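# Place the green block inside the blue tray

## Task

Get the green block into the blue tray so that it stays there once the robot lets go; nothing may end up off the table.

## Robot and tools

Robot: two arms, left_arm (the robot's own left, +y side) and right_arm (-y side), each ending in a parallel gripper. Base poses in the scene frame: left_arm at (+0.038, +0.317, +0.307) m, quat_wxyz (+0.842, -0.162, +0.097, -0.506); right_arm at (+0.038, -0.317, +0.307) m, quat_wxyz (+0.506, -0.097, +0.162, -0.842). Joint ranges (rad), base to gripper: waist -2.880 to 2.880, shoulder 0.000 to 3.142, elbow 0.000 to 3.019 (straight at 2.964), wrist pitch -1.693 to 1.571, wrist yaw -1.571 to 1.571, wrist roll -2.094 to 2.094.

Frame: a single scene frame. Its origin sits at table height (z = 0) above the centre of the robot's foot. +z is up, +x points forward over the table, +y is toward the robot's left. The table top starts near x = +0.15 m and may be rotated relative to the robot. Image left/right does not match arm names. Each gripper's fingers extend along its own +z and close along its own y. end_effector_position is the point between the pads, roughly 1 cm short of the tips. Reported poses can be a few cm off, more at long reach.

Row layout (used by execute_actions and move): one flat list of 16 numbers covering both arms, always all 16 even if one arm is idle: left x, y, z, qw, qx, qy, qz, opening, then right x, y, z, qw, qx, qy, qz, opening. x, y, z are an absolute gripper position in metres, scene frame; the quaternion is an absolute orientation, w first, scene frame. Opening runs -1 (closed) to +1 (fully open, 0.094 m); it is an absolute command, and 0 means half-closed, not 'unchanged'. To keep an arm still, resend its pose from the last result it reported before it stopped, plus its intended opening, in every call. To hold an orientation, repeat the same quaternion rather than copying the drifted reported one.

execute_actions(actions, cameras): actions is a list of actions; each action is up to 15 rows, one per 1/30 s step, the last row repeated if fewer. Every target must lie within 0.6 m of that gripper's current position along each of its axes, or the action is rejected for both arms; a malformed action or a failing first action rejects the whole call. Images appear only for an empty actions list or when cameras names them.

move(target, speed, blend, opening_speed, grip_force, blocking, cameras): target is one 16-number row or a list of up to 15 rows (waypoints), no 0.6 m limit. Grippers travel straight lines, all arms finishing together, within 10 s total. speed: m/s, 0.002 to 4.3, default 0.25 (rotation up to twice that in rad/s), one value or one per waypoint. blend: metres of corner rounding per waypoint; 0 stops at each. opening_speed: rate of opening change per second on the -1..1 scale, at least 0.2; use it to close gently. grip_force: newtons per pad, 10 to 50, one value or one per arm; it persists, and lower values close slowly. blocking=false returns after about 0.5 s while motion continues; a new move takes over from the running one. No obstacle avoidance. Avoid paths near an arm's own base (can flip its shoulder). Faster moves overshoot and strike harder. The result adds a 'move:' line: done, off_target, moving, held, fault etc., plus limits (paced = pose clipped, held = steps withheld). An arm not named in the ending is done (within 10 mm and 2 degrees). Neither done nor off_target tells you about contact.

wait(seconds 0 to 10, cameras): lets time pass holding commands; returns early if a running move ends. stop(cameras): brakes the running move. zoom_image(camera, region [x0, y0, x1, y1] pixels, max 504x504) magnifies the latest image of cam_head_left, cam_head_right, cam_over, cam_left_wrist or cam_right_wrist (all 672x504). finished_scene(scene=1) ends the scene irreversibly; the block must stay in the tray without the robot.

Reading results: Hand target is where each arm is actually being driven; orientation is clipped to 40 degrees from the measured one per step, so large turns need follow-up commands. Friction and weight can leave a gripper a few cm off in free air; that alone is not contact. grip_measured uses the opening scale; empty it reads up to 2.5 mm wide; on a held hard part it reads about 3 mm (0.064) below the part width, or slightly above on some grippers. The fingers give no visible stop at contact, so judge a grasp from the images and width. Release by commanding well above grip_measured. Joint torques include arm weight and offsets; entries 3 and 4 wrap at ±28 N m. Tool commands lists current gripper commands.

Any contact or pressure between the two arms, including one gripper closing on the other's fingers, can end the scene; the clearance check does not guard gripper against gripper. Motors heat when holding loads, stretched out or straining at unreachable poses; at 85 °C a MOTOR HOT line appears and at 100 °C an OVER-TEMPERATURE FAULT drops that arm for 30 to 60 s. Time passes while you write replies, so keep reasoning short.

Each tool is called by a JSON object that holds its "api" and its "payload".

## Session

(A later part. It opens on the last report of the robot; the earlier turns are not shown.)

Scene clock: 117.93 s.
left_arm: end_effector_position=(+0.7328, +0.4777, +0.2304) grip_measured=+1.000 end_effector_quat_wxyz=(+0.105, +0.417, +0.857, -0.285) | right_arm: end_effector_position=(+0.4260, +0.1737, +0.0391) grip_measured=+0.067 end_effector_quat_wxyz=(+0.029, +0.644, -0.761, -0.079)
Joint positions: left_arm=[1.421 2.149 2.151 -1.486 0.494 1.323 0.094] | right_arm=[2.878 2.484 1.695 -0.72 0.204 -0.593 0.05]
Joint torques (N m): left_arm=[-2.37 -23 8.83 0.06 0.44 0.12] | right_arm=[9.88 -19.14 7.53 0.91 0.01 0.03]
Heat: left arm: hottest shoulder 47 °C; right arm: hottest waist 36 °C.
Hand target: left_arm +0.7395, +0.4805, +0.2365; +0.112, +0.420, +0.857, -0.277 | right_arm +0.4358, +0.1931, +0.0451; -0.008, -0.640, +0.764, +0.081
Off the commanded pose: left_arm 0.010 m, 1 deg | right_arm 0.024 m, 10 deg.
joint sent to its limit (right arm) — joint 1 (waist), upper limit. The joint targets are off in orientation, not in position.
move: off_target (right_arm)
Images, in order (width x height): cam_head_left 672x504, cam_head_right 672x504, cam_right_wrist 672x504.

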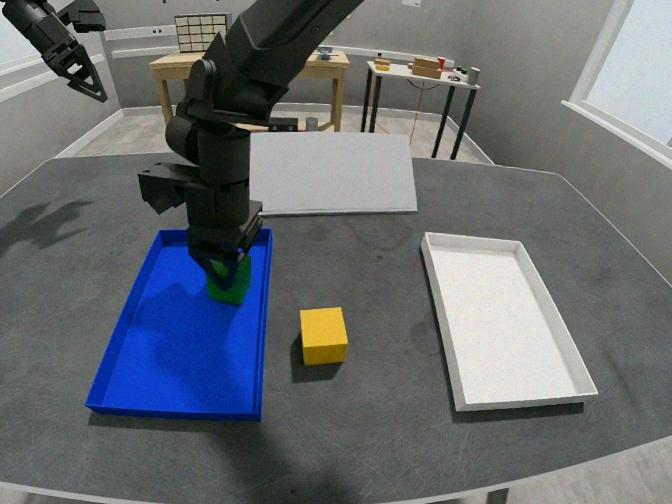

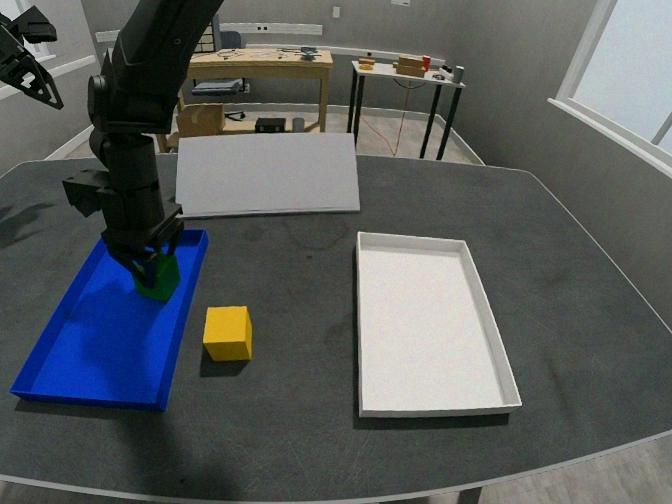

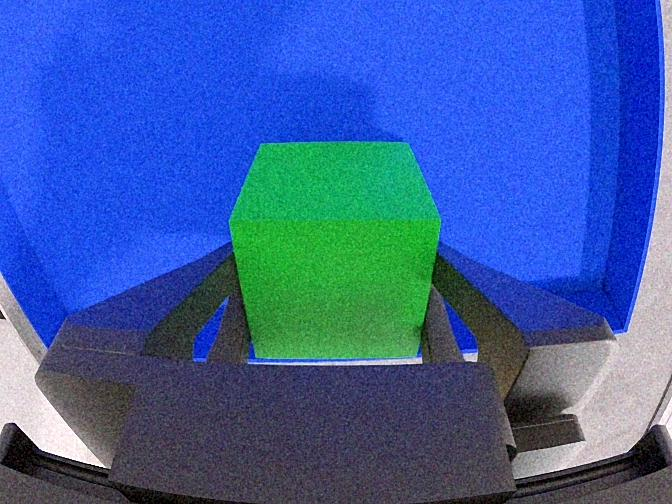

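{"api": "move", "payload": {"target": [[0.7397,0.4806,0.2363,0.112,0.42,0.857,-0.277,1,0.435,0.195,0.040,0,0.6428,-0.766,0,-0.25],[0.7397,0.4806,0.2363,0.112,0.42,0.857,-0.277,1,0.435,0.195,0.040,0,0.6428,-0.766,0,0.45]], "speed": 0.04, "opening_speed": 0.5, "cameras": ["cam_right_wrist","cam_head_left"]}}

Scene clock: 126.50 s.
left_arm: end_effector_position=(+0.7328, +0.4777, +0.2304) grip_measured=+1.000 end_effector_quat_wxyz=(+0.105, +0.417, +0.857, -0.285) | right_arm: end_effector_position=(+0.4261, +0.1743, +0.0329) grip_measured=+0.446 end_effector_quat_wxyz=(+0.029, +0.644, -0.761, -0.074)
Joint positions: left_arm=[1.421 2.149 2.151 -1.486 0.494 1.323 0.094] | right_arm=[2.878 2.499 1.706 -0.717 0.214 -0.592 0.068]
Joint torques (N m): left_arm=[-2.61 -23.18 8.84 -0.01 0.45 0.13] | right_arm=[9.88 -19.43 7.25 0.92 0.01 0.02]
Heat: left arm: hottest shoulder 47 °C; right arm: hottest waist 36 °C.
Hand target: left_arm +0.7395, +0.4805, +0.2365; +0.112, +0.420, +0.857, -0.277 | right_arm +0.4360, +0.1933, +0.0402; -0.007, -0.640, +0.765, +0.076
Off the commanded pose: left_arm 0.010 m, 1 deg | right_arm 0.024 m, 9 deg.
joint sent to its limit (right arm) — joint 1 (waist), upper limit. The joint targets are off in orientation, not in position.
move: off_target (right_arm); target 2's new opening was sent with right_arm's hand 0.021 m and 9 deg from that target
Images, in order (width x height): cam_head_left 672x504, cam_right_wrist 672x504.

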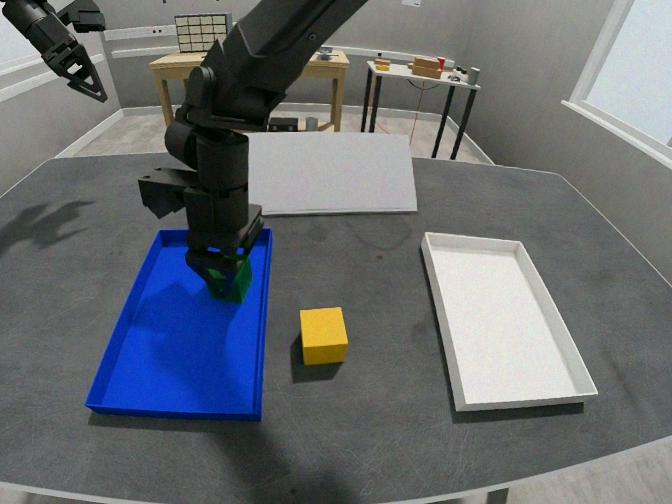

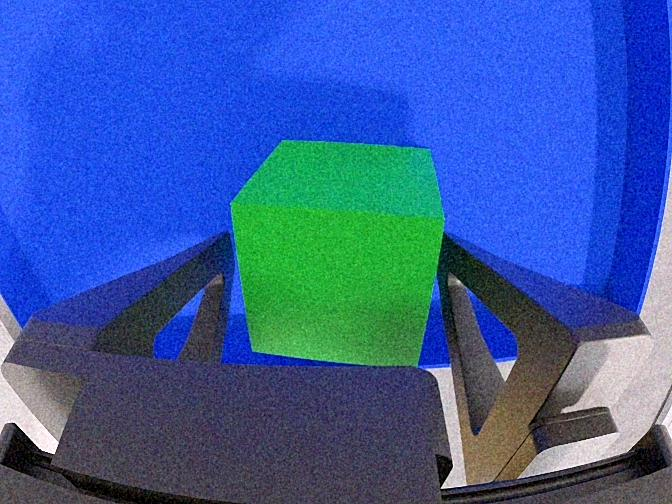

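{"api": "move", "payload": {"target": [[0.7397,0.4806,0.2363,0.112,0.42,0.857,-0.277,1,0.436,0.195,0.040,0.007,0.640,-0.765,-0.076,0.75],[0.7397,0.4806,0.2363,0.112,0.42,0.857,-0.277,1,0.449,0.19,0.13,0.007,0.640,-0.765,-0.076,0.75]], "speed": 0.12, "opening_speed": 0.8, "cameras": ["cam_right_wrist","cam_head_left"]}}

Scene clock: 132.80 s.
left_arm: end_effector_position=(+0.7328, +0.4777, +0.2304) grip_measured=+1.000 end_effector_quat_wxyz=(+0.105, +0.417, +0.857, -0.285) | right_arm: end_effector_position=(+0.4558, +0.1851, +0.1207) grip_measured=+0.747 end_effector_quat_wxyz=(+0.011, +0.635, -0.761, -0.130)
Joint positions: left_arm=[1.421 2.149 2.151 -1.486 0.494 1.323 0.094] | right_arm=[2.878 2.349 1.702 -0.815 0.106 -0.592 0.082]
Joint torques (N m): left_arm=[-2.43 -22.95 8.88 0.05 0.45 0.12] | right_arm=[9.82 -20.89 4.94 0.24 -0.22 0]
Heat: left arm: hottest shoulder 47 °C; right arm: hottest waist 36 °C.
Hand target: left_arm +0.7395, +0.4805, +0.2365; +0.112, +0.420, +0.857, -0.277 | right_arm +0.4504, +0.1888, +0.1292; -0.013, -0.636, +0.760, +0.132
Off the commanded pose: left_arm 0.010 m, 1 deg | right_arm 0.012 m, 6 deg.
joint sent to its limit (right arm) — joint 1 (waist), upper limit. The joint targets are off in orientation, not in position.
move: off_target (right_arm)
Images, in order (width x height): cam_head_left 672x504, cam_right_wrist 672x504.

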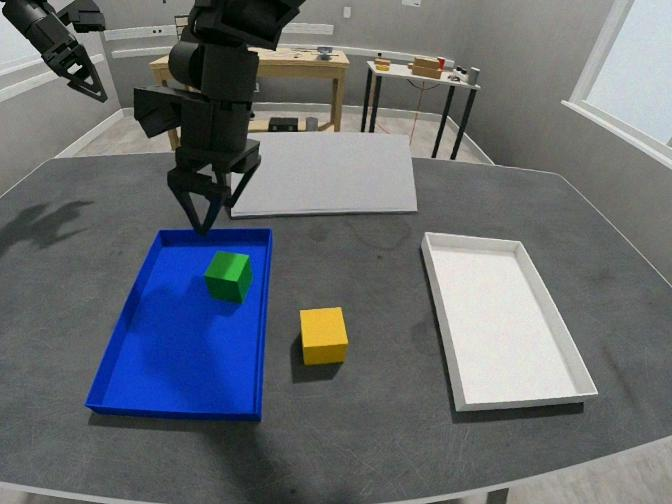

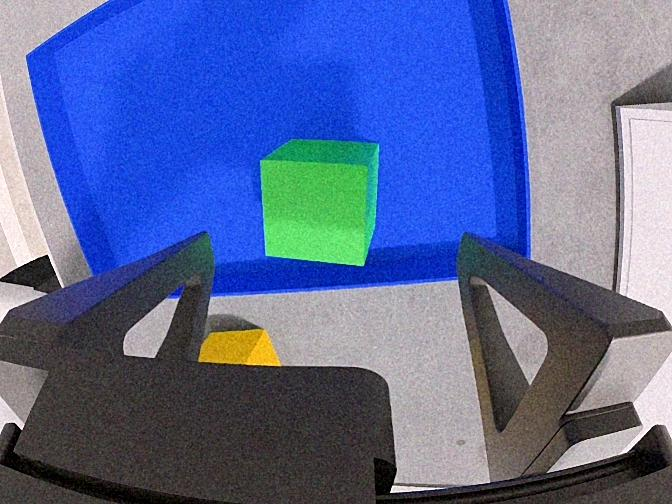

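{"api": "finished_scene", "payload": {}}

The scene is finished: the task was done.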